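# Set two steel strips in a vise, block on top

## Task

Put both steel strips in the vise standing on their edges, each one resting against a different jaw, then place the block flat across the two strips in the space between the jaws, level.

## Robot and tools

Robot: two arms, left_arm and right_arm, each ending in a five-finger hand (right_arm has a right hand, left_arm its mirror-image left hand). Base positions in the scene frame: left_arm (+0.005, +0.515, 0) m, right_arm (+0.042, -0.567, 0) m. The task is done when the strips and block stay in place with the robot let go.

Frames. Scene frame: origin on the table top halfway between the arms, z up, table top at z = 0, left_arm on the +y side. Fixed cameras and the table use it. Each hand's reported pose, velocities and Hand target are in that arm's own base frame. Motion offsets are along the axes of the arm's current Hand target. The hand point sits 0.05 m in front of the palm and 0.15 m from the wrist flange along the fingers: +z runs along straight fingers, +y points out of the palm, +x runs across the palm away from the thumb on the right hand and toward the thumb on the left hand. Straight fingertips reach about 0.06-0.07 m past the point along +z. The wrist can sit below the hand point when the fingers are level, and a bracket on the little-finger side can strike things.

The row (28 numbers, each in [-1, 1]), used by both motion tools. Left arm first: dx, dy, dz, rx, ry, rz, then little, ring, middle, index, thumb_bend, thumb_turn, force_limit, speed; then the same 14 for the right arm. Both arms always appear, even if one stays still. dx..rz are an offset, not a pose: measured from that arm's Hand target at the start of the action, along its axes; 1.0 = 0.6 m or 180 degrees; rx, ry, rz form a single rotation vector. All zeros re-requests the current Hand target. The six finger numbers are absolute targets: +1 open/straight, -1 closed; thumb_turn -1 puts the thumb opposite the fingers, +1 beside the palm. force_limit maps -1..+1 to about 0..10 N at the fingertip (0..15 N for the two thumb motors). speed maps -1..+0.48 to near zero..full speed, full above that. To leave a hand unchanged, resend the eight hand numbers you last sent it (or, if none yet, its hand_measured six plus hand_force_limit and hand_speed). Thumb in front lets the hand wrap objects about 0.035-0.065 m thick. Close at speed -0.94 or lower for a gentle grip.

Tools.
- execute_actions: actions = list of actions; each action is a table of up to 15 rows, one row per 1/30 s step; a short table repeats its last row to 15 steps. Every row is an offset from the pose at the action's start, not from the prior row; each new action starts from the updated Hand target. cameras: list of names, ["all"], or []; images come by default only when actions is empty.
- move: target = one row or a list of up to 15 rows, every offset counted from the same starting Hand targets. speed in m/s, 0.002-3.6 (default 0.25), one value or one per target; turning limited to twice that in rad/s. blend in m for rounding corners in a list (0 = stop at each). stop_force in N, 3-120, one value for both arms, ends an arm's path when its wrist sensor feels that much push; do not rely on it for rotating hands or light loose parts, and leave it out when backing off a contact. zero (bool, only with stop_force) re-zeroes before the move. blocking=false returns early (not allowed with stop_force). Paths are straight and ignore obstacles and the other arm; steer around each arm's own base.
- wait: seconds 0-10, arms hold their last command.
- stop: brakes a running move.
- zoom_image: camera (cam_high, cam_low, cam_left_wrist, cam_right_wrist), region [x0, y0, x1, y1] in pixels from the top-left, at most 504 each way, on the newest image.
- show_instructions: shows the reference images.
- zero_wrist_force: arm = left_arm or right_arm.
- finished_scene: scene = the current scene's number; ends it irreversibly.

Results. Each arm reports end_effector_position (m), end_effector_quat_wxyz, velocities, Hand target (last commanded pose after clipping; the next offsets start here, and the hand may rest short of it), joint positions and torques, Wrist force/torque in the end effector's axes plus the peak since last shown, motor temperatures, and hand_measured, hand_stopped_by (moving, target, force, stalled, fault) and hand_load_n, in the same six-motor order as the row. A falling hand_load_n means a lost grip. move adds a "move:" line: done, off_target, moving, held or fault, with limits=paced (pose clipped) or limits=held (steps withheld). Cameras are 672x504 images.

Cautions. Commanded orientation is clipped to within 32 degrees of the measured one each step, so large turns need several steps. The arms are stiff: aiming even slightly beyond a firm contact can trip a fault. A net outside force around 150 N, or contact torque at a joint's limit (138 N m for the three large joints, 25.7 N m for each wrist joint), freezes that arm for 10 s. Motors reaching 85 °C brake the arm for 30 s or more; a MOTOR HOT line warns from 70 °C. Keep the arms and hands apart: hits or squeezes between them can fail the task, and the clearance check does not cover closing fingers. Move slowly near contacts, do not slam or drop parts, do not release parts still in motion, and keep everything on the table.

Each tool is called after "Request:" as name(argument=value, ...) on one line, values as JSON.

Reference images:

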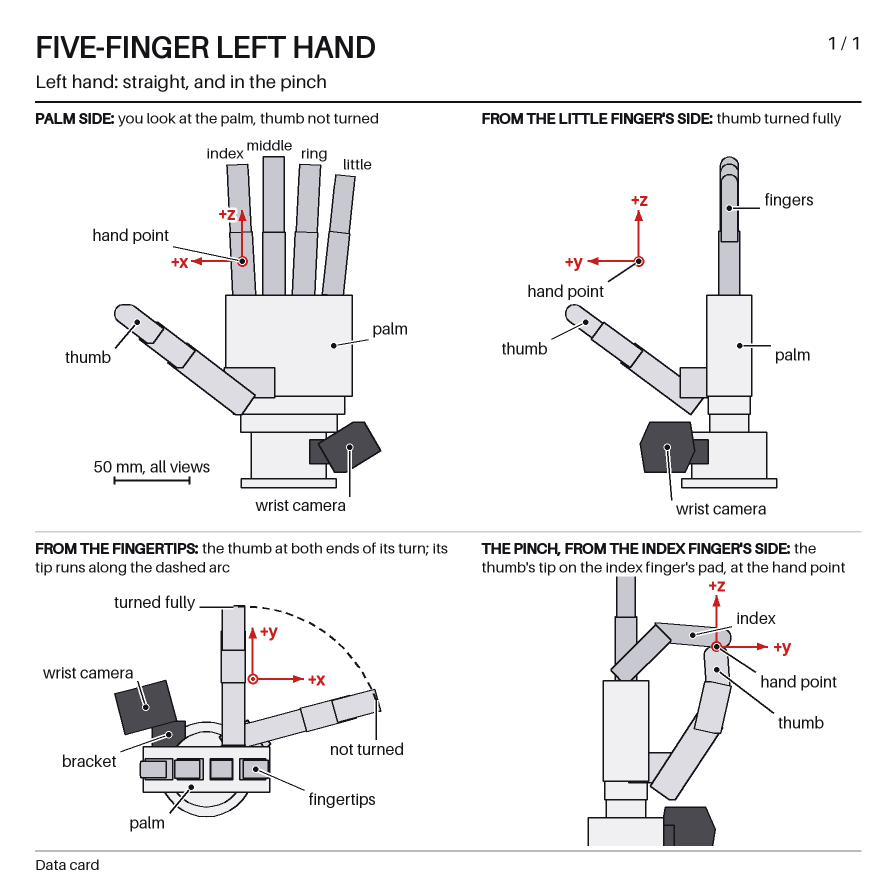

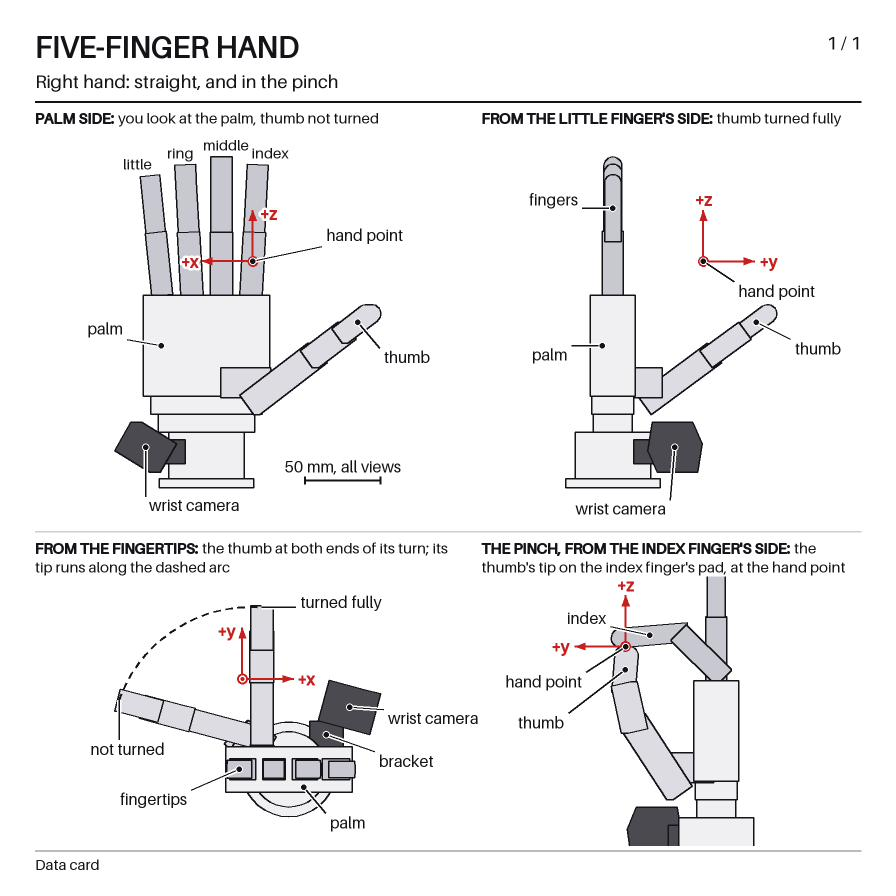

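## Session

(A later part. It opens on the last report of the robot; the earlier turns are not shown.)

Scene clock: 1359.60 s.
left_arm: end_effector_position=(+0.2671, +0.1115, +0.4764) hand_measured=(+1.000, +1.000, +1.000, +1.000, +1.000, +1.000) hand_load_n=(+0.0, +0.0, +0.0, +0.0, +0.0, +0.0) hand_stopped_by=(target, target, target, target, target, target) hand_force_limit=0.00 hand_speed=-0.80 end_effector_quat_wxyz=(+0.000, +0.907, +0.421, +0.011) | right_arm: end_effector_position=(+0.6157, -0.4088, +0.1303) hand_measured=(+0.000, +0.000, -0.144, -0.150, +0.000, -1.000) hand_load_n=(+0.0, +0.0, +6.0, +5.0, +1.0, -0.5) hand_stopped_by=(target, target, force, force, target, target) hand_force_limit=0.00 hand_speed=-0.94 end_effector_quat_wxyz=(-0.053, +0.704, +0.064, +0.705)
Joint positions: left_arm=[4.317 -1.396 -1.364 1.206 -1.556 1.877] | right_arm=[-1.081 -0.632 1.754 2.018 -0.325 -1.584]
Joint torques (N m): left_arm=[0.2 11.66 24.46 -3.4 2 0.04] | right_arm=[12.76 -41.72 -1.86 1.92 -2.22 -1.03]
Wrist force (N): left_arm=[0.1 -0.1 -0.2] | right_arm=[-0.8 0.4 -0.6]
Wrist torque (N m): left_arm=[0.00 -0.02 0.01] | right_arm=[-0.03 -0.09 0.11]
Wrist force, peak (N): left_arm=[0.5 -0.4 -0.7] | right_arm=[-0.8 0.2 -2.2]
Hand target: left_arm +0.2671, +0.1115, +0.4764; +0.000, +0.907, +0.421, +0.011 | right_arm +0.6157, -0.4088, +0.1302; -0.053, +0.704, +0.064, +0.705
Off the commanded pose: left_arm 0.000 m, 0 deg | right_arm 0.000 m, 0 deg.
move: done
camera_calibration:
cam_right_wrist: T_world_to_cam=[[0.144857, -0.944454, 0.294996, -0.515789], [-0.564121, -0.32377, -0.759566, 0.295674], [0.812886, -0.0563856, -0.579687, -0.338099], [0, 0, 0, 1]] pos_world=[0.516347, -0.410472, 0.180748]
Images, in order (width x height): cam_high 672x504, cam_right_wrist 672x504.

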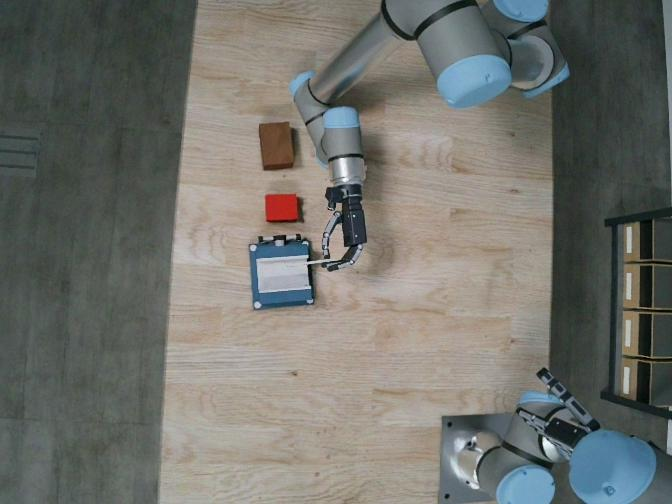

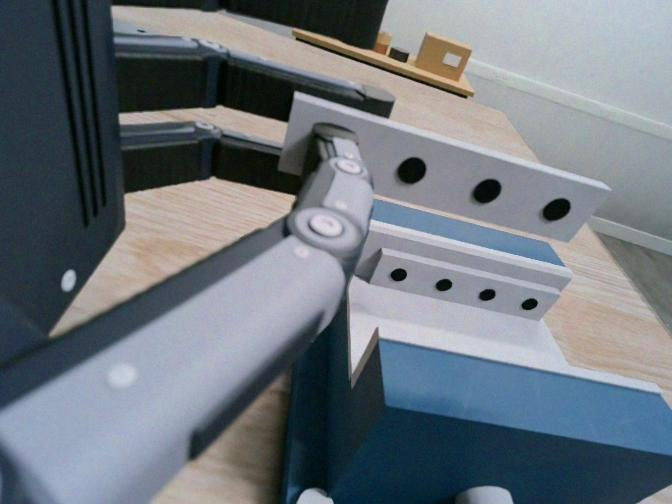

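Request:
move(target=[[0,0,0,0,0,0,1,1,1,1,1,1,0,-0.8,-0.0753,0,0,0,0,0,0,0,-0.6,-0.6,0,-1,0.0,-0.94]], speed=0.05, stop_force=4, cameras=["cam_right_wrist", "cam_high"])

Scene clock: 1363.10 s.
left_arm: end_effector_position=(+0.2671, +0.1115, +0.4764) hand_measured=(+1.000, +1.000, +1.000, +1.000, +1.000, +1.000) hand_load_n=(-0.5, +0.0, +0.0, +0.0, +0.0, +0.0) hand_stopped_by=(target, target, target, target, target, target) hand_force_limit=0.00 hand_speed=-0.80 end_effector_quat_wxyz=(+0.000, +0.907, +0.421, +0.011) | right_arm: end_effector_position=(+0.6157, -0.4088, +0.1279) hand_measured=(+0.000, +0.000, -0.144, -0.150, +0.000, -1.000) hand_load_n=(+0.0, +0.0, +6.0, +5.0, +1.5, +0.0) hand_stopped_by=(target, target, force, force, target, target) hand_force_limit=0.00 hand_speed=-0.94 end_effector_quat_wxyz=(-0.053, +0.704, +0.063, +0.705)
Joint positions: left_arm=[4.317 -1.396 -1.364 1.206 -1.556 1.877] | right_arm=[-1.081 -0.627 1.753 2.015 -0.325 -1.585]
Joint torques (N m): left_arm=[-0.01 12.22 24.11 -3.31 2.03 0.03] | right_arm=[-0.97 -48.36 -9.12 -0.63 -0.01 0.08]
Wrist force (N): left_arm=[0.0 0.0 -0.6] | right_arm=[-1.0 0.2 -0.8]
Wrist torque (N m): left_arm=[0.02 -0.02 0.01] | right_arm=[-0.04 -0.06 0.11]
Wrist force, peak (N): left_arm=[0.3 -0.1 -0.7] | right_arm=[-2.4 0.3 -0.7]
Hand target: left_arm +0.2671, +0.1115, +0.4764; +0.000, +0.907, +0.421, +0.011 | right_arm +0.6157, -0.4088, +0.1279; -0.053, +0.704, +0.063, +0.705 (not the last commanded pose)
Off the commanded pose: left_arm 0.000 m, 0 deg | right_arm 0.043 m, 0 deg.
FORCE FAULT: contact force on the right arm reached its limit, and that arm stopped. The contact can be on any part of that arm, not only on its tool. That arm's remaining commands of this call were not run. That arm is still stopped at the end of this call. That arm stays stopped for about 10 more seconds. Until then a move that you send moves the other arm only, and its call returns only when the move has ended. Once the stop has ended, the next robot result says so. If the stop ends while you think or write, that arm runs what you send next, counted from a new Hand target: where the arm stands when the stop ends. While its stop runs, that arm, its gripper or tool too, takes no new command. Until it ends, the stop uses up actions while you think or wait. An arm that is not stopped still takes commands.
move: fault (right_arm)
camera_calibration:
cam_right_wrist: T_world_to_cam=[[0.144982, -0.944679, 0.294214, -0.515219], [-0.56455, -0.323183, -0.759497, 0.294344], [0.812566, -0.0559848, -0.580174, -0.33902], [0, 0, 0, 1]] pos_world=[0.516345, -0.41057, 0.178447]
Images, in order (width x height): cam_high 672x504, cam_right_wrist 672x504.

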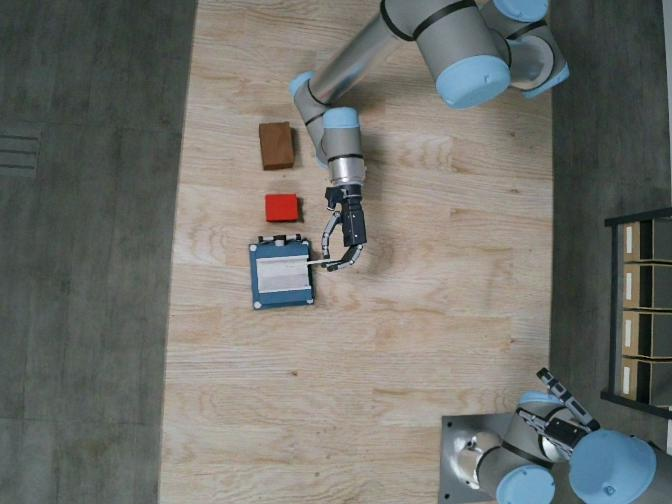

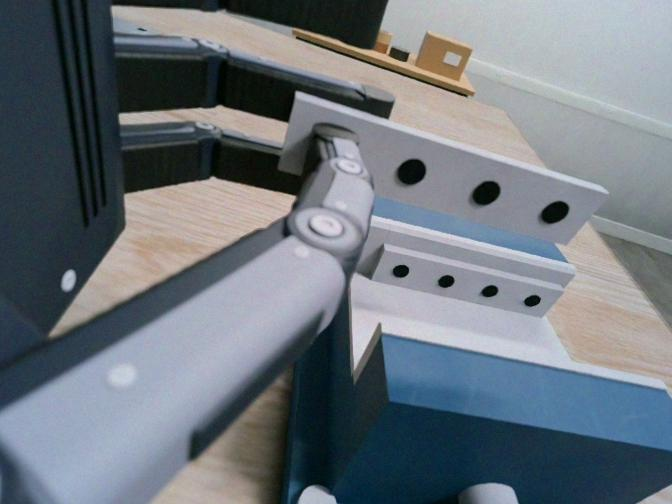

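Request:
wait(seconds=5)

Scene clock: 1438.60 s.
left_arm: end_effector_position=(+0.2671, +0.1115, +0.4764) hand_measured=(+1.000, +1.000, +1.000, +1.000, +1.000, +1.000) hand_load_n=(+0.0, +0.0, +0.0, +0.0, +0.0, +0.0) hand_stopped_by=(target, target, target, target, target, target) hand_force_limit=0.00 hand_speed=-0.80 end_effector_quat_wxyz=(+0.000, +0.907, +0.421, +0.011) | right_arm: end_effector_position=(+0.6157, -0.4088, +0.1279) hand_measured=(+0.000, +0.000, -0.144, -0.150, +0.000, -1.000) hand_load_n=(+0.0, +0.0, +6.0, +5.0, +1.0, +0.0) hand_stopped_by=(target, target, force, force, target, target) hand_force_limit=0.00 hand_speed=-0.94 end_effector_quat_wxyz=(-0.053, +0.704, +0.063, +0.705)
Joint positions: left_arm=[4.317 -1.396 -1.364 1.206 -1.556 1.877] | right_arm=[-1.081 -0.627 1.753 2.015 -0.325 -1.585]
Joint torques (N m): left_arm=[0.98 12.74 24.08 -3.3 1.97 0.04] | right_arm=[-0.42 -48.77 -9.51 -0.52 -0.06 -0.06]
Wrist force (N): left_arm=[0.2 0.0 -0.4] | right_arm=[-1.0 0.3 -0.8]
Wrist torque (N m): left_arm=[0.02 -0.04 0.01] | right_arm=[-0.03 -0.06 0.12]
Wrist force, peak (N): left_arm=[0.6 -0.2 -0.5] | right_arm=[-1.2 0.4 -0.7]
Hand target: left_arm +0.2671, +0.1115, +0.4764; +0.000, +0.907, +0.421, +0.011 | right_arm +0.6157, -0.4088, +0.1279; -0.053, +0.704, +0.063, +0.705 (not the last commanded pose)
Off the commanded pose: left_arm 0.000 m, 0 deg | right_arm 0.043 m, 0 deg.
FORCE FAULT, CONTINUED: the right arm's stop, for the force fault that an earlier result reported, is over. The rest of the stop counts as 19 of the actions that you can send in this scene. That arm's target is now where it stood when the stop ended, not its last command. That arm accepts commands again.
wait: 5.00 s; at rest from the start

Request:
move(target=[[0,0,0,0,0,0,1,1,1,1,1,1,0,-0.8,0.2533,0,0,0,0,0,0,0,-0.6,-0.6,0,-1,0.0,-0.94]], speed=0.1)

Scene clock: 1442.43 s.
left_arm: end_effector_position=(+0.2671, +0.1115, +0.4764) hand_measured=(+1.000, +1.000, +1.000, +1.000, +1.000, +1.000) hand_load_n=(+0.0, +0.0, +0.0, -0.5, +0.0, +0.0) hand_stopped_by=(target, target, target, target, target, target) hand_force_limit=0.00 hand_speed=-0.80 end_effector_quat_wxyz=(+0.000, +0.907, +0.421, +0.011) | right_arm: end_effector_position=(+0.6153, -0.4066, +0.2798) hand_measured=(+0.000, +0.000, -0.144, -0.150, +0.000, -1.000) hand_load_n=(+0.0, +0.0, +6.0, +5.0, +1.0, +0.0) hand_stopped_by=(target, target, force, force, target, target) hand_force_limit=0.00 hand_speed=-0.94 end_effector_quat_wxyz=(-0.053, +0.704, +0.063, +0.705)
Joint positions: left_arm=[4.317 -1.396 -1.364 1.206 -1.556 1.877] | right_arm=[-1.08 -0.935 1.785 2.291 -0.326 -1.585]
Joint torques (N m): left_arm=[0.26 12.82 24.14 -3.28 1.98 -0.09] | right_arm=[12.72 -48.87 -6.82 -2.99 -1.81 0.73]
Wrist force (N): left_arm=[0.1 -0.2 -0.4] | right_arm=[-1.0 0.2 -0.7]
Wrist torque (N m): left_arm=[-0.02 -0.03 0.02] | right_arm=[-0.08 -0.06 0.30]
Wrist force, peak (N): left_arm=[0.1 0.2 -0.9] | right_arm=[-1.9 0.5 -0.6]
Hand target: left_arm +0.2671, +0.1115, +0.4764; +0.000, +0.907, +0.421, +0.011 | right_arm +0.6153, -0.4066, +0.2799; -0.053, +0.704, +0.063, +0.705
Off the commanded pose: left_arm 0.000 m, 0 deg | right_arm 0.000 m, 0 deg.
move: done

Request:
move(target=[[0,0,0,0,0,0,1,1,1,1,1,1,0,-0.8,0.069,-0.0185,0.0052,0.0139,0.0519,0,0,0,-0.6,-0.6,0,-1,0.0,-0.94],[0,0,0,0,0,0,1,1,1,1,1,1,0,-0.8,0.1217,-0.0702,0.0057,0.0519,0.0899,0,0,0,-0.6,-0.6,0,-1,0.0,-0.94],[0,0,0,0,0,0,1,1,1,1,1,1,0,-0.8,0.1435,-0.1435,0.0015,0.1039,0.1039,0,0,0,-0.6,-0.6,0,-1,0.0,-0.94],[0,0,0,0,0,0,1,1,1,1,1,1,0,-0.8,0.1263,-0.2188,-0.006,0.1558,0.0899,0,0,0,-0.6,-0.6,0,-1,0.0,-0.94],[0,0,0,0,0,0,1,1,1,1,1,1,0,-0.8,0.0735,-0.2743,-0.0153,0.1939,0.0519,0,0,0,-0.6,-0.6,0,-1,0.0,-0.94],[0,0,0,0,0,0,1,1,1,1,1,1,0,-0.8,0,-0.2735,-0.025,0.2078,0,0,0,0,-0.6,-0.6,0,-1,0.0,-0.94]], speed=0.12, blend=[0.01,0.01,0.01,0.01,0.01,0], cameras=["cam_high"])

Scene clock: 1454.27 s.
left_arm: end_effector_position=(+0.2671, +0.1115, +0.4764) hand_measured=(+1.000, +1.000, +1.000, +1.000, +1.000, +1.000) hand_load_n=(+0.0, +0.0, +0.0, +0.0, +0.0, +0.0) hand_stopped_by=(target, target, target, target, target, target) hand_force_limit=0.00 hand_speed=-0.80 end_effector_quat_wxyz=(+0.000, +0.907, +0.421, +0.011) | right_arm: end_effector_position=(+0.5735, -0.2472, +0.2775) hand_measured=(+0.000, +0.000, -0.144, -0.150, +0.000, -1.000) hand_load_n=(+0.0, +0.0, +6.0, +5.0, +1.0, +0.0) hand_stopped_by=(target, target, force, force, target, target) hand_force_limit=0.00 hand_speed=-0.94 end_effector_quat_wxyz=(-0.276, +0.650, +0.286, +0.648) end_effector_velocity=(+0.000, +0.000, -0.001) end_effector_angular_velocity=(+0.001, +0.003, +0.001)
Joint positions: left_arm=[4.317 -1.396 -1.364 1.206 -1.556 1.877] | right_arm=[-1.08 -1.218 1.616 -0.425 -0.327 1.585]
Joint velocities: left_arm=[within noise] | right_arm=[0.001 0 0 -0.004 0 0.006]
Joint torques (N m): left_arm=[0.61 13.12 23.52 -3.38 1.97 -0.09] | right_arm=[12.07 -28.89 -25.14 -2.08 1.92 1]
Wrist force (N): left_arm=[0.2 0.1 -0.4] | right_arm=[-0.7 0.5 -0.2]
Wrist torque (N m): left_arm=[0.03 -0.05 0.03] | right_arm=[-0.03 -0.07 0.28]
Wrist force, peak (N): left_arm=[0.6 -0.2 -0.6] | right_arm=[-1.5 0.4 -0.5]
Hand target: left_arm +0.2671, +0.1115, +0.4764; +0.000, +0.907, +0.421, +0.011 | right_arm +0.5736, -0.2472, +0.2774; -0.276, +0.650, +0.286, +0.648
Off the commanded pose: left_arm 0.000 m, 0 deg | right_arm 0.000 m, 0 deg.
move: done
Images, in order (width x height): cam_high 672x504.

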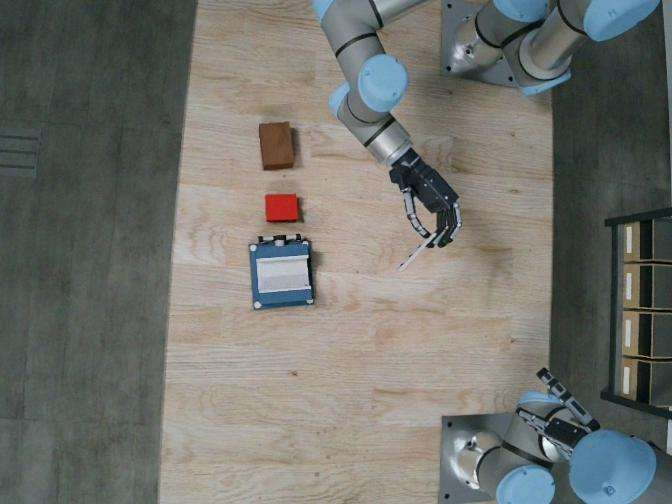

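Request:
move(target=[[0,0,0,0,0,0,1,1,1,1,1,1,0,-0.8,0,0.2325,-0.1463,-0.2078,0,0,0,0,-0.6,-0.6,0,-1,0.0,-0.94]], speed=0.2, cameras=["cam_high"])

Scene clock: 1461.87 s.
left_arm: end_effector_position=(+0.2671, +0.1115, +0.4764) hand_measured=(+1.000, +1.000, +1.000, +1.000, +1.000, +1.000) hand_load_n=(+0.0, -0.5, +0.0, +0.0, +0.0, +0.0) hand_stopped_by=(target, target, target, target, target, target) hand_force_limit=0.00 hand_speed=-0.80 end_effector_quat_wxyz=(+0.000, +0.907, +0.421, +0.011) | right_arm: end_effector_position=(+0.6154, -0.4065, +0.2798) hand_measured=(+0.000, +0.000, -0.144, -0.150, +0.000, -1.000) hand_load_n=(+0.0, +0.0, +5.5, +5.0, +1.5, +0.0) hand_stopped_by=(target, target, force, force, target, target) hand_force_limit=0.00 hand_speed=-0.94 end_effector_quat_wxyz=(-0.053, +0.704, +0.063, +0.705)
Joint positions: left_arm=[4.317 -1.396 -1.364 1.206 -1.556 1.877] | right_arm=[-1.08 -1.212 1.608 -0.396 0.326 1.557]
Joint torques (N m): left_arm=[0.1 13.38 23.99 -3.51 2.13 0] | right_arm=[-12.84 -46.37 -12.42 -0.66 1.81 -1.66]
Wrist force (N): left_arm=[0.3 -0.1 -0.2] | right_arm=[-0.8 0.4 -0.3]
Wrist torque (N m): left_arm=[-0.01 -0.05 0.02] | right_arm=[-0.04 -0.04 0.10]
Wrist force, peak (N): left_arm=[0.5 -0.3 -0.7] | right_arm=[-0.7 1.3 0.1]
Hand target: left_arm +0.2671, +0.1115, +0.4764; +0.000, +0.907, +0.421, +0.011 | right_arm +0.6153, -0.4066, +0.2799; -0.053, +0.704, +0.063, +0.705
Off the commanded pose: left_arm 0.000 m, 0 deg | right_arm 0.000 m, 0 deg.
move: done
Images, in order (width x height): cam_high 672x504.

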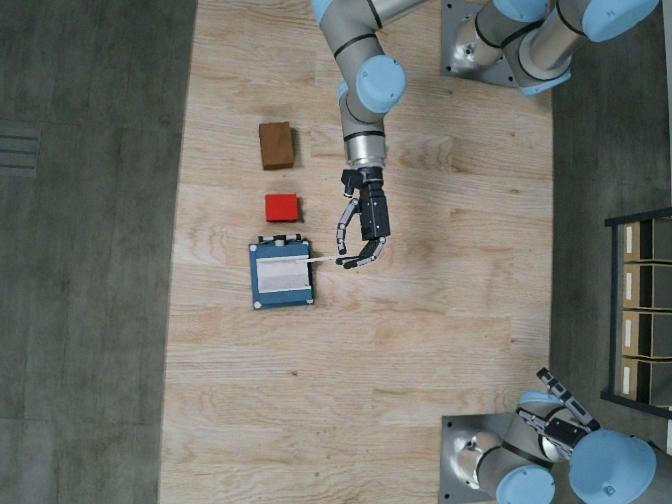

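Request:
move(target=[[0,0,0,0,0,0,1,1,1,1,1,1,0,-0.8,-0.2497,0.0003,0,0,0,0,0,0,-0.6,-0.6,0,-1,0.0,-0.94]], speed=0.12, cameras=["cam_right_wrist"])

Scene clock: 1470.83 s.
left_arm: end_effector_position=(+0.2671, +0.1115, +0.4764) hand_measured=(+1.000, +1.000, +1.000, +1.000, +1.000, +1.000) hand_load_n=(+0.0, +0.0, +0.0, +0.0, +0.0, +0.0) hand_stopped_by=(target, target, target, target, target, target) hand_force_limit=0.00 hand_speed=-0.80 end_effector_quat_wxyz=(+0.000, +0.907, +0.421, +0.011) | right_arm: end_effector_position=(+0.6157, -0.4089, +0.1301) hand_measured=(+0.000, +0.000, -0.144, -0.150, +0.000, -1.000) hand_load_n=(+0.0, +0.0, +6.0, +5.0, +1.5, +0.0) hand_stopped_by=(target, target, force, force, target, target) hand_force_limit=0.00 hand_speed=-0.94 end_effector_quat_wxyz=(-0.053, +0.704, +0.063, +0.705)
Joint positions: left_arm=[4.317 -1.396 -1.364 1.206 -1.556 1.877] | right_arm=[-1.081 -1.017 1.757 -0.741 0.325 1.557]
Joint torques (N m): left_arm=[-0.11 13.43 24.18 -3.42 1.92 0.03] | right_arm=[-5.81 -35.13 -23.86 0.89 0.17 -1.48]
Wrist force (N): left_arm=[0.5 0.0 -0.4] | right_arm=[-0.9 0.5 -0.2]
Wrist torque (N m): left_arm=[0.01 -0.09 0.04] | right_arm=[-0.03 -0.05 0.08]
Wrist force, peak (N): left_arm=[0.3 -0.3 -0.7] | right_arm=[-2.1 0.4 -0.2]
Hand target: left_arm +0.2671, +0.1115, +0.4764; +0.000, +0.907, +0.421, +0.011 | right_arm +0.6157, -0.4090, +0.1301; -0.053, +0.704, +0.063, +0.705
Off the commanded pose: left_arm 0.000 m, 0 deg | right_arm 0.000 m, 0 deg.
move: done
camera_calibration:
cam_right_wrist: T_world_to_cam=[[0.14499, -0.944724, 0.294066, -0.516051], [-0.564542, -0.323069, -0.759552, 0.296003], [0.81257, -0.0558852, -0.580178, -0.337715], [0, 0, 0, 1]] pos_world=[0.516345, -0.410769, 0.180648]
Images, in order (width x height): cam_right_wrist 672x504.

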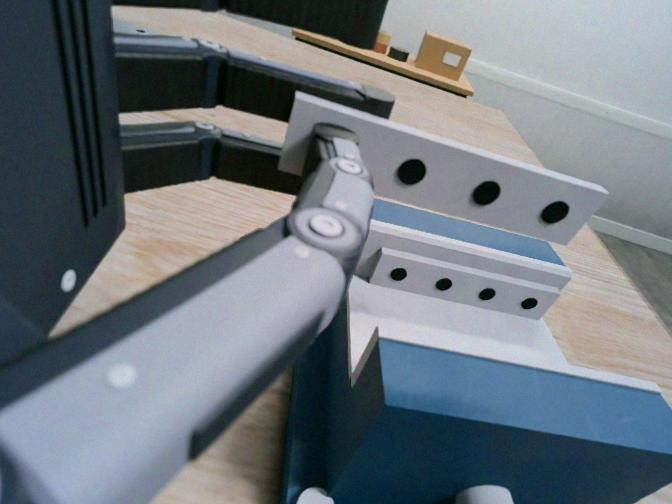

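Request:
move(target=[[0,0,0,0,0,0,1,1,1,1,1,1,0,-0.8,-0.0918,-0.0013,0,0,0,0,0,0,-0.6,-0.6,0,-1,0.0,-0.94]], speed=0.04, stop_force=4, cameras=["cam_right_wrist"])

Scene clock: 1475.17 s.
left_arm: end_effector_position=(+0.2671, +0.1115, +0.4764) hand_measured=(+1.000, +1.000, +1.000, +1.000, +1.000, +1.000) hand_load_n=(+0.0, +0.0, +0.0, +0.0, -0.5, +0.0) hand_stopped_by=(target, target, target, target, target, target) hand_force_limit=0.00 hand_speed=-0.80 end_effector_quat_wxyz=(+0.000, +0.907, +0.421, +0.011) | right_arm: end_effector_position=(+0.6157, -0.4090, +0.0749) hand_measured=(+0.000, +0.000, -0.144, -0.150, +0.000, -1.000) hand_load_n=(-0.5, +0.0, +5.5, +4.5, +1.0, +0.0) hand_stopped_by=(target, target, force, force, target, target) hand_force_limit=0.00 hand_speed=-0.94 end_effector_quat_wxyz=(-0.053, +0.704, +0.063, +0.705)
Joint positions: left_arm=[4.317 -1.396 -1.364 1.206 -1.556 1.877] | right_arm=[-1.081 -0.923 1.781 -0.859 0.325 1.557]
Joint torques (N m): left_arm=[0.03 13.34 24.42 -3.41 1.99 -0.03] | right_arm=[10.94 -51.05 -21.64 2.19 1.96 -0.79]
Wrist force (N): left_arm=[0.1 0.0 -0.6] | right_arm=[-0.9 0.5 -0.3]
Wrist torque (N m): left_arm=[0.03 -0.04 0.01] | right_arm=[-0.02 -0.05 0.12]
Wrist force, peak (N): left_arm=[0.6 0.1 -0.8] | right_arm=[-1.2 0.6 -0.3]
Hand target: left_arm +0.2671, +0.1115, +0.4764; +0.000, +0.907, +0.421, +0.011 | right_arm +0.6157, -0.4090, +0.0750; -0.053, +0.704, +0.063, +0.705
Off the commanded pose: left_arm 0.000 m, 0 deg | right_arm 0.000 m, 0 deg.
move: done
camera_calibration:
cam_right_wrist: T_world_to_cam=[[0.145005, -0.944715, 0.294087, -0.499825], [-0.564538, -0.323095, -0.759544, 0.254062], [0.81257, -0.0558852, -0.580178, -0.369741], [0, 0, 0, 1]] pos_world=[0.516345, -0.41077, 0.125448]
Images, in order (width x height): cam_right_wrist 672x504.

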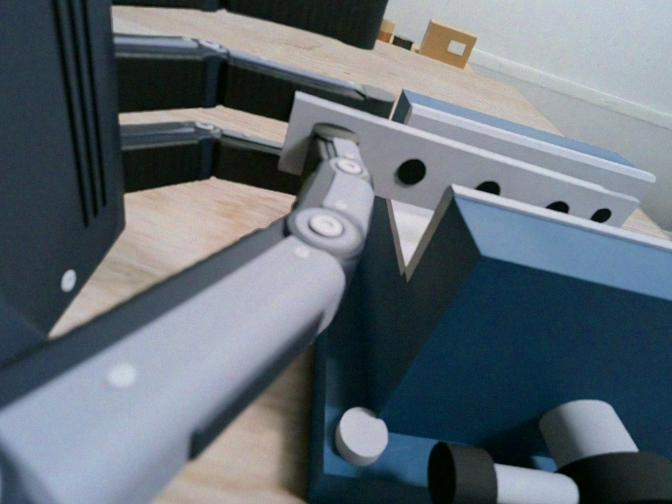

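Request:
move(target=[[0,0,0,0,0,0,1,1,1,1,1,1,0,-0.8,-0.0245,-0.0004,0,0,0,0,0,0,-0.6,-0.6,0,-1,0.0,-0.94]], speed=0.02, stop_force=3, cameras=["cam_right_wrist", "cam_high"])

Scene clock: 1479.03 s.
left_arm: end_effector_position=(+0.2671, +0.1115, +0.4764) hand_measured=(+1.000, +1.000, +1.000, +1.000, +1.000, +1.000) hand_load_n=(+0.0, +0.0, +0.0, +0.0, +0.0, +0.0) hand_stopped_by=(target, target, target, target, target, target) hand_force_limit=0.00 hand_speed=-0.80 end_effector_quat_wxyz=(+0.000, +0.907, +0.421, +0.011) | right_arm: end_effector_position=(+0.6157, -0.4090, +0.0603) hand_measured=(+0.000, +0.000, -0.144, -0.150, +0.000, -1.000) hand_load_n=(+0.0, +0.0, +5.5, +4.5, +1.5, +0.0) hand_stopped_by=(target, target, force, force, target, target) hand_force_limit=0.00 hand_speed=-0.94 end_effector_quat_wxyz=(-0.053, +0.704, +0.063, +0.705)
Joint positions: left_arm=[4.317 -1.396 -1.364 1.206 -1.556 1.877] | right_arm=[-1.081 -0.895 1.784 -0.889 0.325 1.557]
Joint torques (N m): left_arm=[0.58 13.32 24.3 -3.47 2.05 -0.08] | right_arm=[12.05 -52.46 -10.78 2.13 1.81 1.16]
Wrist force (N): left_arm=[0.5 -0.1 -0.5] | right_arm=[-0.6 0.8 -0.4]
Wrist torque (N m): left_arm=[0.01 -0.08 0.04] | right_arm=[0.02 -0.08 0.15]
Wrist force, peak (N): left_arm=[0.6 -0.2 -0.7] | right_arm=[-0.9 0.7 -0.6]
Hand target: left_arm +0.2671, +0.1115, +0.4764; +0.000, +0.907, +0.421, +0.011 | right_arm +0.6157, -0.4090, +0.0603; -0.053, +0.704, +0.063, +0.705
Off the commanded pose: left_arm 0.000 m, 0 deg | right_arm 0.000 m, 0 deg.
move: done
camera_calibration:
cam_right_wrist: T_world_to_cam=[[0.144982, -0.944679, 0.294214, -0.49549], [-0.56455, -0.323183, -0.759497, 0.242861], [0.812566, -0.0559848, -0.580174, -0.378309], [0, 0, 0, 1]] pos_world=[0.516345, -0.41077, 0.110747]
Images, in order (width x height): cam_high 672x504, cam_right_wrist 672x504.

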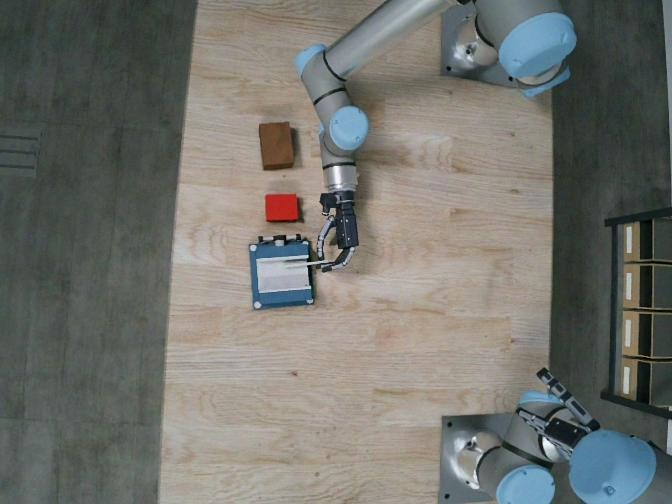

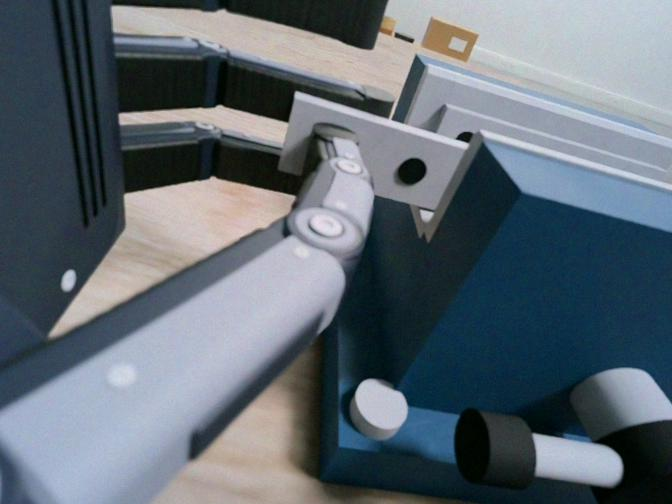

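Request:
move(target=[[0,0,0,0,0,0,1,1,1,1,1,1,0,-0.8,-0.0027,0,0,0,0,0,0,0,-0.6,-0.6,0,-1,0.0,-0.94]], speed=0.006, stop_force=3)

Scene clock: 1482.90 s.
left_arm: end_effector_position=(+0.2671, +0.1115, +0.4764) hand_measured=(+1.000, +1.000, +1.000, +1.000, +1.000, +1.000) hand_load_n=(+0.0, +0.0, +0.0, +0.0, +0.0, +0.0) hand_stopped_by=(target, target, target, target, target, target) hand_force_limit=0.00 hand_speed=-0.80 end_effector_quat_wxyz=(+0.000, +0.907, +0.421, +0.011) | right_arm: end_effector_position=(+0.6157, -0.4090, +0.0586) hand_measured=(+0.000, +0.000, -0.144, -0.150, +0.000, -1.000) hand_load_n=(+0.0, +0.0, +6.0, +4.5, +1.5, -0.5) hand_stopped_by=(target, target, force, force, target, target) hand_force_limit=0.00 hand_speed=-0.94 end_effector_quat_wxyz=(-0.053, +0.704, +0.063, +0.705)
Joint positions: left_arm=[4.317 -1.396 -1.364 1.206 -1.556 1.877] | right_arm=[-1.081 -0.892 1.784 -0.893 0.325 1.557]
Joint torques (N m): left_arm=[1.09 13.82 24.6 -3.38 2.02 0.04] | right_arm=[7.5 -48.05 -6.2 -0.34 0.76 0.45]
Wrist force (N): left_arm=[0.1 -0.2 -0.1] | right_arm=[0.5 1.1 -0.3]
Wrist torque (N m): left_arm=[-0.03 -0.02 0.02] | right_arm=[0.04 -0.11 0.10]
Wrist force, peak (N): left_arm=[0.2 0.0 -0.8] | right_arm=[0.3 1.1 -0.5]
Hand target: left_arm +0.2671, +0.1115, +0.4764; +0.000, +0.907, +0.421, +0.011 | right_arm +0.6157, -0.4090, +0.0586; -0.053, +0.704, +0.063, +0.705
Off the commanded pose: left_arm 0.000 m, 0 deg | right_arm 0.000 m, 0 deg.
move: done

Request:
move(target=[[0,0,0,0,0,0,1,1,1,1,1,1,0,-0.8,0,0,-0.025,0,0,0,0,0,-0.6,-0.6,0,-1,0.0,-0.94]], speed=0.008, stop_force=3, cameras=["cam_right_wrist", "cam_high"])

Scene clock: 1493.13 s.
left_arm: end_effector_position=(+0.2671, +0.1115, +0.4764) hand_measured=(+1.000, +1.000, +1.000, +1.000, +1.000, +1.000) hand_load_n=(+0.0, +0.0, +0.0, +0.0, +0.0, +0.0) hand_stopped_by=(target, target, target, target, target, target) hand_force_limit=0.00 hand_speed=-0.80 end_effector_quat_wxyz=(+0.000, +0.907, +0.421, +0.011) | right_arm: end_effector_position=(+0.6049, -0.4108, +0.0587) hand_measured=(+0.000, +0.000, -0.144, -0.150, +0.000, -1.000) hand_load_n=(+0.0, +0.0, +9.0, +5.5, +2.5, +0.0) hand_stopped_by=(target, target, force, force, target, target) hand_force_limit=0.00 hand_speed=-0.94 end_effector_quat_wxyz=(-0.053, +0.704, +0.063, +0.705)
Joint positions: left_arm=[4.317 -1.396 -1.364 1.206 -1.556 1.877] | right_arm=[-1.102 -0.902 1.803 -0.903 0.305 1.557]
Joint torques (N m): left_arm=[0.65 13.57 24.72 -3.6 2 0.05] | right_arm=[11.64 -33.42 -20.04 2.2 1.58 0.85]
Wrist force (N): left_arm=[0.4 -0.1 -0.5] | right_arm=[0.3 1.3 2.2]
Wrist torque (N m): left_arm=[0.01 -0.08 0.04] | right_arm=[0.13 -0.10 0.13]
Wrist force, peak (N): left_arm=[0.3 -0.5 -0.6] | right_arm=[0.8 -0.6 2.7]
Hand target: left_arm +0.2671, +0.1115, +0.4764; +0.000, +0.907, +0.421, +0.011 | right_arm +0.6049, -0.4108, +0.0586; -0.053, +0.704, +0.063, +0.705 (not the last commanded pose)
Off the commanded pose: left_arm 0.000 m, 0 deg | right_arm 0.004 m, 0 deg.
move: contact (right_arm)
camera_calibration:
cam_right_wrist: T_world_to_cam=[[0.145036, -0.944648, 0.294286, -0.495176], [-0.564536, -0.323273, -0.759469, 0.23492], [0.812566, -0.0559847, -0.580174, -0.370562], [0, 0, 0, 1]] pos_world=[0.505545, -0.41257, 0.109147]
Images, in order (width x height): cam_high 672x504, cam_right_wrist 672x504.

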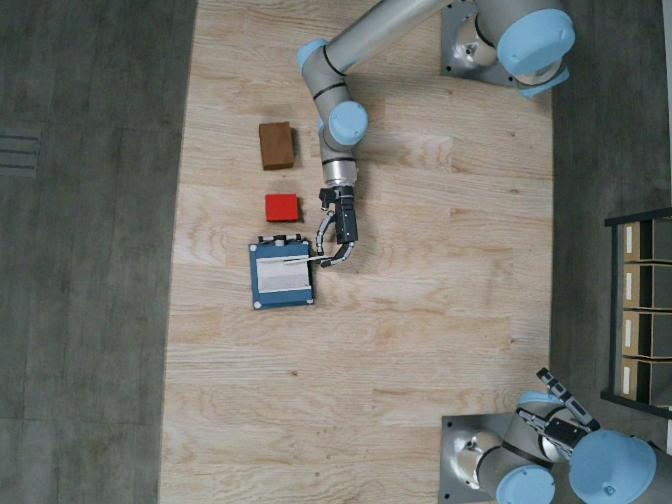

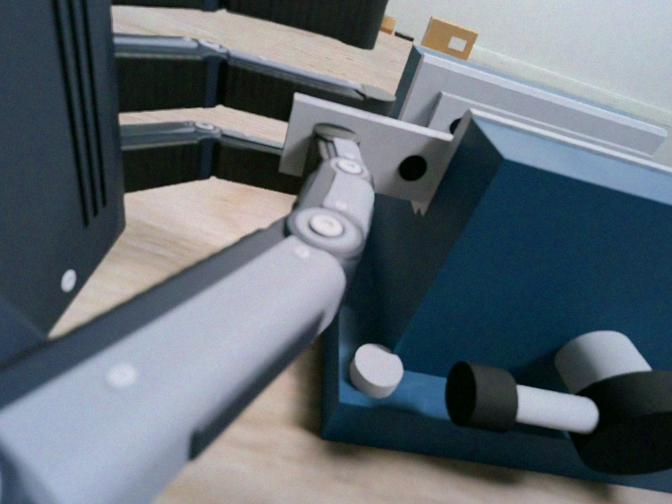

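Request:
zoom_image(camera="cam_high", region=[240, 225, 340, 315])

Request:
zoom_image(camera="cam_right_wrist", region=[260, 40, 560, 240])

Scaled by 5.040 from the camera's 672x504 image, which has a finer 960x720 frame.

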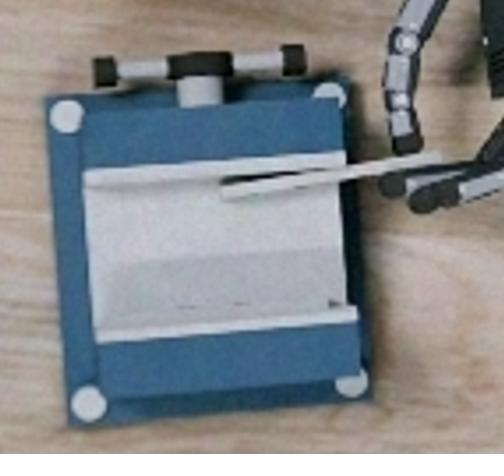

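Scaled by 1.680 from the camera's 672x504 image, which has a finer 960x720 frame.

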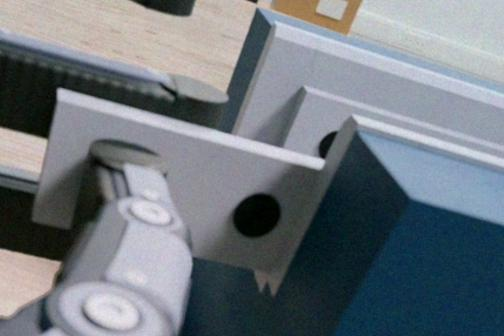

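Request:
move(target=[[0,0,0,0,0,0,1,1,1,1,1,1,0,-0.8,0,0,0.01,-0.026,0,0,0,0,-0.6,-0.6,0,-1,0.0,-0.94]], speed=0.03, cameras=["cam_high"])

Request:
zoom_image(camera="cam_high", region=[240, 225, 340, 315])

Scene clock: 1504.17 s.
left_arm: end_effector_position=(+0.2671, +0.1115, +0.4764) hand_measured=(+1.000, +1.000, +1.000, +1.000, +1.000, +1.000) hand_load_n=(+0.0, +0.0, +0.0, +0.0, +0.0, +0.0) hand_stopped_by=(target, target, target, target, target, target) hand_force_limit=0.00 hand_speed=-0.80 end_effector_quat_wxyz=(+0.000, +0.907, +0.421, +0.011) | right_arm: end_effector_position=(+0.6109, -0.4096, +0.0587) hand_measured=(+0.000, +0.000, -0.144, -0.150, +0.000, -1.000) hand_load_n=(+0.0, +0.0, +5.5, +5.0, +1.0, -0.5) hand_stopped_by=(target, target, force, force, target, target) hand_force_limit=0.00 hand_speed=-0.94 end_effector_quat_wxyz=(-0.024, +0.706, +0.035, +0.707) end_effector_velocity=(+0.001, +0.000, +0.002) end_effector_angular_velocity=(-0.003, -0.002, +0.004)
Joint positions: left_arm=[4.317 -1.396 -1.364 1.206 -1.556 1.877] | right_arm=[-1.066 -0.918 1.838 -0.924 0.421 1.559]
Joint velocities: left_arm=[within noise] | right_arm=[-0.001 -0.001 -0.003 0 -0.005 0]
Joint torques (N m): left_arm=[0.33 13.08 23.59 -3.49 2.01 -0.08] | right_arm=[-11.45 -39.7 -22.05 -1.49 -2.51 1.33]
Wrist force (N): left_arm=[0.4 -0.3 -0.5] | right_arm=[0.4 0.9 -0.5]
Wrist torque (N m): left_arm=[-0.02 -0.07 0.04] | right_arm=[0.00 -0.11 0.09]
Wrist force, peak (N): left_arm=[0.2 -0.4 -0.8] | right_arm=[0.6 1.3 2.3]
Hand target: left_arm +0.2671, +0.1115, +0.4764; +0.000, +0.907, +0.421, +0.011 | right_arm +0.6109, -0.4098, +0.0587; -0.024, +0.706, +0.034, +0.707
Off the commanded pose: left_arm 0.000 m, 0 deg | right_arm 0.000 m, 0 deg.
move: done
Images, in order (width x height): cam_high 672x504.

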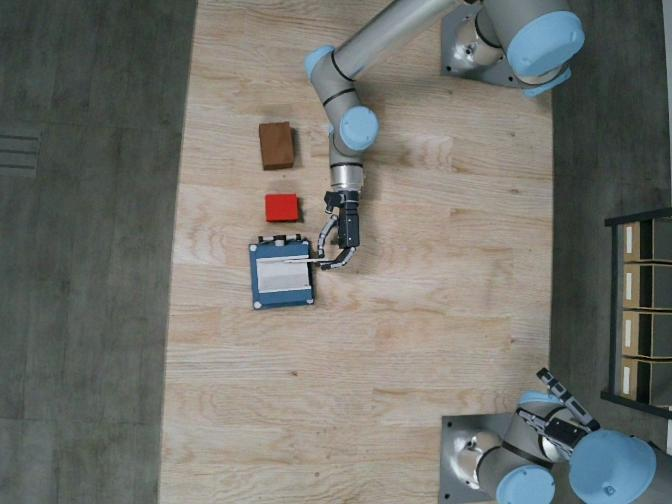

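Scaled by 5.040 from the camera's 672x504 image, which has a finer 960x720 frame.

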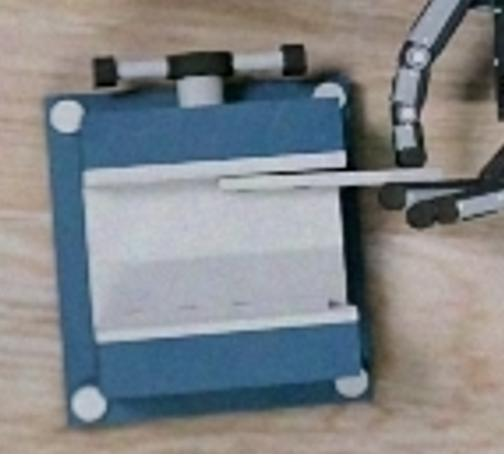

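Request:
move(target=[[0,0,0,0,0,0,1,1,1,1,1,1,0,-0.8,0,0.0014,-0.0166,0.008,0,0,0,0,-0.6,-0.6,0,-1,0.0,-0.94]], speed=0.008, stop_force=3, cameras=["cam_high"])

Request:
zoom_image(camera="cam_high", region=[240, 225, 340, 315])

Scene clock: 1513.83 s.
left_arm: end_effector_position=(+0.2671, +0.1115, +0.4764) hand_measured=(+1.000, +1.000, +1.000, +1.000, +1.000, +1.000) hand_load_n=(+0.0, +0.0, +0.0, +0.0, -0.5, +0.0) hand_stopped_by=(target, target, target, target, target, target) hand_force_limit=0.00 hand_speed=-0.80 end_effector_quat_wxyz=(+0.000, +0.907, +0.421, +0.011) | right_arm: end_effector_position=(+0.6072, -0.4104, +0.0586) hand_measured=(+0.000, +0.000, -0.144, -0.150, +0.000, -1.000) hand_load_n=(+0.0, +0.0, +8.5, +5.5, +2.5, +0.0) hand_stopped_by=(target, target, force, force, target, target) hand_force_limit=0.00 hand_speed=-0.94 end_effector_quat_wxyz=(-0.028, +0.706, +0.038, +0.707)
Joint positions: left_arm=[4.317 -1.396 -1.364 1.206 -1.556 1.877] | right_arm=[-1.077 -0.918 1.839 -0.924 0.401 1.559]
Joint torques (N m): left_arm=[0.45 13.81 24.64 -3.48 1.93 -0.17] | right_arm=[11.74 -33.58 -20.22 1.8 1.51 -0.83]
Wrist force (N): left_arm=[0.2 0.2 -0.6] | right_arm=[0.4 1.2 1.8]
Wrist torque (N m): left_arm=[0.05 -0.05 0.01] | right_arm=[0.11 -0.15 0.14]
Wrist force, peak (N): left_arm=[0.8 0.0 -0.6] | right_arm=[0.3 -0.3 2.7]
Hand target: left_arm +0.2671, +0.1115, +0.4764; +0.000, +0.907, +0.421, +0.011 | right_arm +0.6072, -0.4104, +0.0586; -0.028, +0.706, +0.038, +0.707 (not the last commanded pose)
Off the commanded pose: left_arm 0.000 m, 0 deg | right_arm 0.006 m, 1 deg.
move: contact (right_arm)
Images, in order (width x height): cam_high 672x504.

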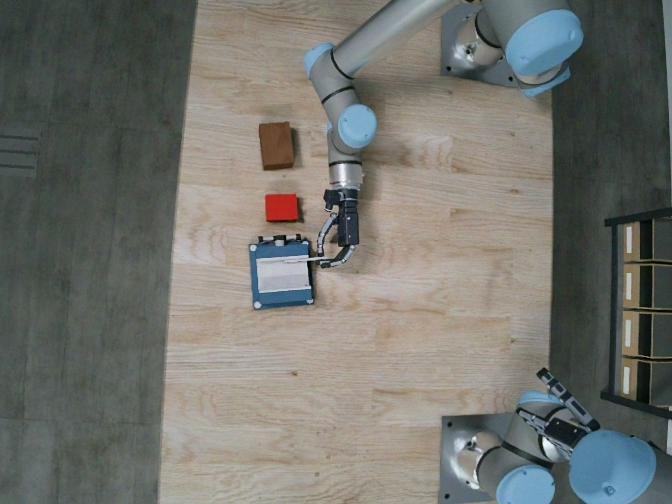

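Scaled by 5.040 from the camera's 672x504 image, which has a finer 960x720 frame.

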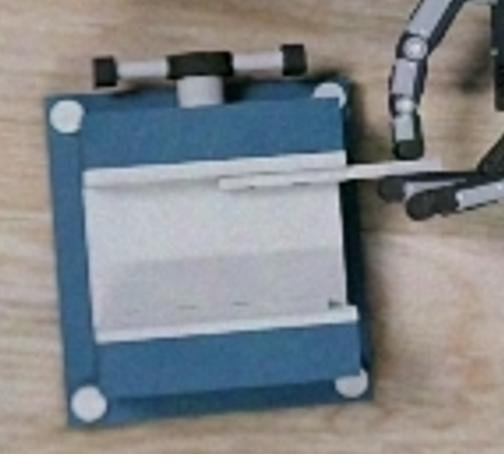

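Request:
move(target=[[0,0,0,0,0,0,1,1,1,1,1,1,0,-0.8,0,0,0,0,0,0,0,0,0.15,0.15,0,-1,0.0,-0.85]])

Request:
wait(seconds=2, cameras=["cam_right_wrist", "cam_high"])

Scene clock: 1521.37 s.
left_arm: end_effector_position=(+0.2671, +0.1115, +0.4764) hand_measured=(+1.000, +1.000, +1.000, +1.000, +1.000, +1.000) hand_load_n=(+0.0, +0.0, +0.0, +0.0, +0.0, +0.0) hand_stopped_by=(target, target, target, target, target, target) hand_force_limit=0.00 hand_speed=-0.80 end_effector_quat_wxyz=(+0.000, +0.907, +0.421, +0.011) | right_arm: end_effector_position=(+0.6072, -0.4104, +0.0586) hand_measured=(+0.000, +0.000, +0.150, +0.150, +0.000, -1.000) hand_load_n=(+0.0, +0.0, +0.0, +0.0, +0.0, +0.0) hand_stopped_by=(target, target, target, target, target, target) hand_force_limit=0.00 hand_speed=-0.85 end_effector_quat_wxyz=(-0.028, +0.706, +0.038, +0.707)
Joint positions: left_arm=[4.317 -1.396 -1.364 1.206 -1.556 1.877] | right_arm=[-1.077 -0.918 1.839 -0.924 0.401 1.559]
Joint torques (N m): left_arm=[0.77 12.88 24.11 -3.47 2.04 -0.01] | right_arm=[11.1 -36.62 -14.81 1.59 -2.03 0.93]
Wrist force (N): left_arm=[0.3 -0.2 -0.3] | right_arm=[0.5 0.8 -0.5]
Wrist torque (N m): left_arm=[-0.02 -0.05 0.03] | right_arm=[0.04 -0.16 0.16]
Wrist force, peak (N): left_arm=[0.1 0.1 -0.9] | right_arm=[0.6 1.4 2.0]
Hand target: left_arm +0.2671, +0.1115, +0.4764; +0.000, +0.907, +0.421, +0.011 | right_arm +0.6072, -0.4104, +0.0586; -0.028, +0.706, +0.038, +0.707
Off the commanded pose: left_arm 0.000 m, 0 deg | right_arm 0.000 m, 0 deg.
move: done

Scene clock: 1523.37 s.
left_arm: end_effector_position=(+0.2671, +0.1115, +0.4764) hand_measured=(+1.000, +1.000, +1.000, +1.000, +1.000, +1.000) hand_load_n=(+0.0, +0.0, +0.0, +0.0, +0.0, +0.0) hand_stopped_by=(target, target, target, target, target, target) hand_force_limit=0.00 hand_speed=-0.80 end_effector_quat_wxyz=(+0.000, +0.907, +0.421, +0.011) | right_arm: end_effector_position=(+0.6072, -0.4104, +0.0586) hand_measured=(+0.000, +0.000, +0.150, +0.150, +0.000, -1.000) hand_load_n=(+0.0, +0.0, +0.0, +0.0, +0.0, +0.0) hand_stopped_by=(target, target, target, target, target, target) hand_force_limit=0.00 hand_speed=-0.85 end_effector_quat_wxyz=(-0.028, +0.706, +0.038, +0.707)
Joint positions: left_arm=[4.317 -1.396 -1.364 1.206 -1.556 1.877] | right_arm=[-1.077 -0.918 1.839 -0.924 0.401 1.559]
Joint torques (N m): left_arm=[0.03 13.48 23.61 -3.51 2.05 -0.03] | right_arm=[11.3 -39.55 -12.28 1.6 -2.24 0.84]
Wrist force (N): left_arm=[0.0 -0.2 -0.3] | right_arm=[0.6 0.8 -0.4]
Wrist torque (N m): left_arm=[-0.02 -0.02 0.02] | right_arm=[0.04 -0.17 0.16]
Wrist force, peak (N): left_arm=[0.8 -0.1 -0.4] | right_arm=[0.5 0.8 -0.8]
Hand target: left_arm +0.2671, +0.1115, +0.4764; +0.000, +0.907, +0.421, +0.011 | right_arm +0.6072, -0.4104, +0.0586; -0.028, +0.706, +0.038, +0.707
Off the commanded pose: left_arm 0.000 m, 0 deg | right_arm 0.000 m, 0 deg.
wait: 2.00 s; at rest by 0.17 s
camera_calibration:
cam_right_wrist: T_world_to_cam=[[0.0764444, -0.952708, 0.294115, -0.456761], [-0.585538, -0.281651, -0.760144, 0.266256], [0.807033, -0.114107, -0.579377, -0.39298], [0, 0, 0, 1]] pos_world=[0.507967, -0.40501, 0.109049]
Images, in order (width x height): cam_high 672x504, cam_right_wrist 672x504.

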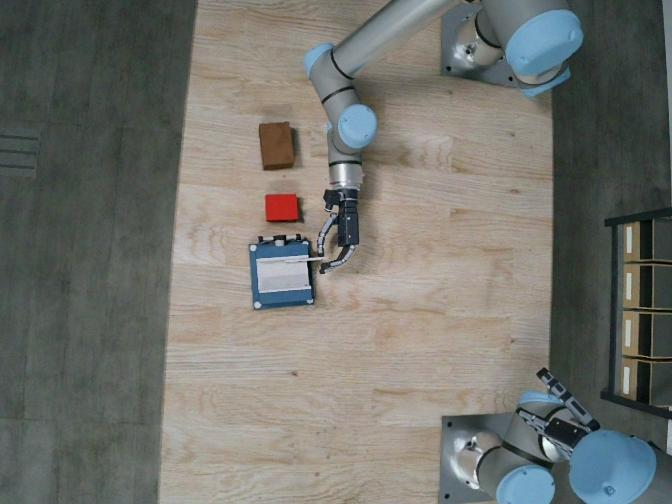

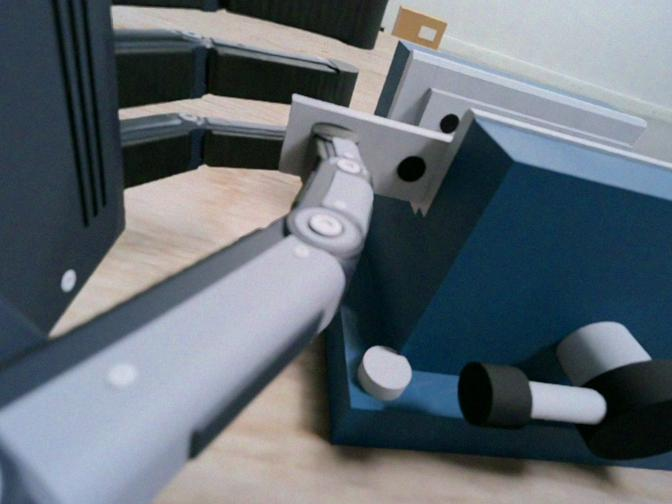

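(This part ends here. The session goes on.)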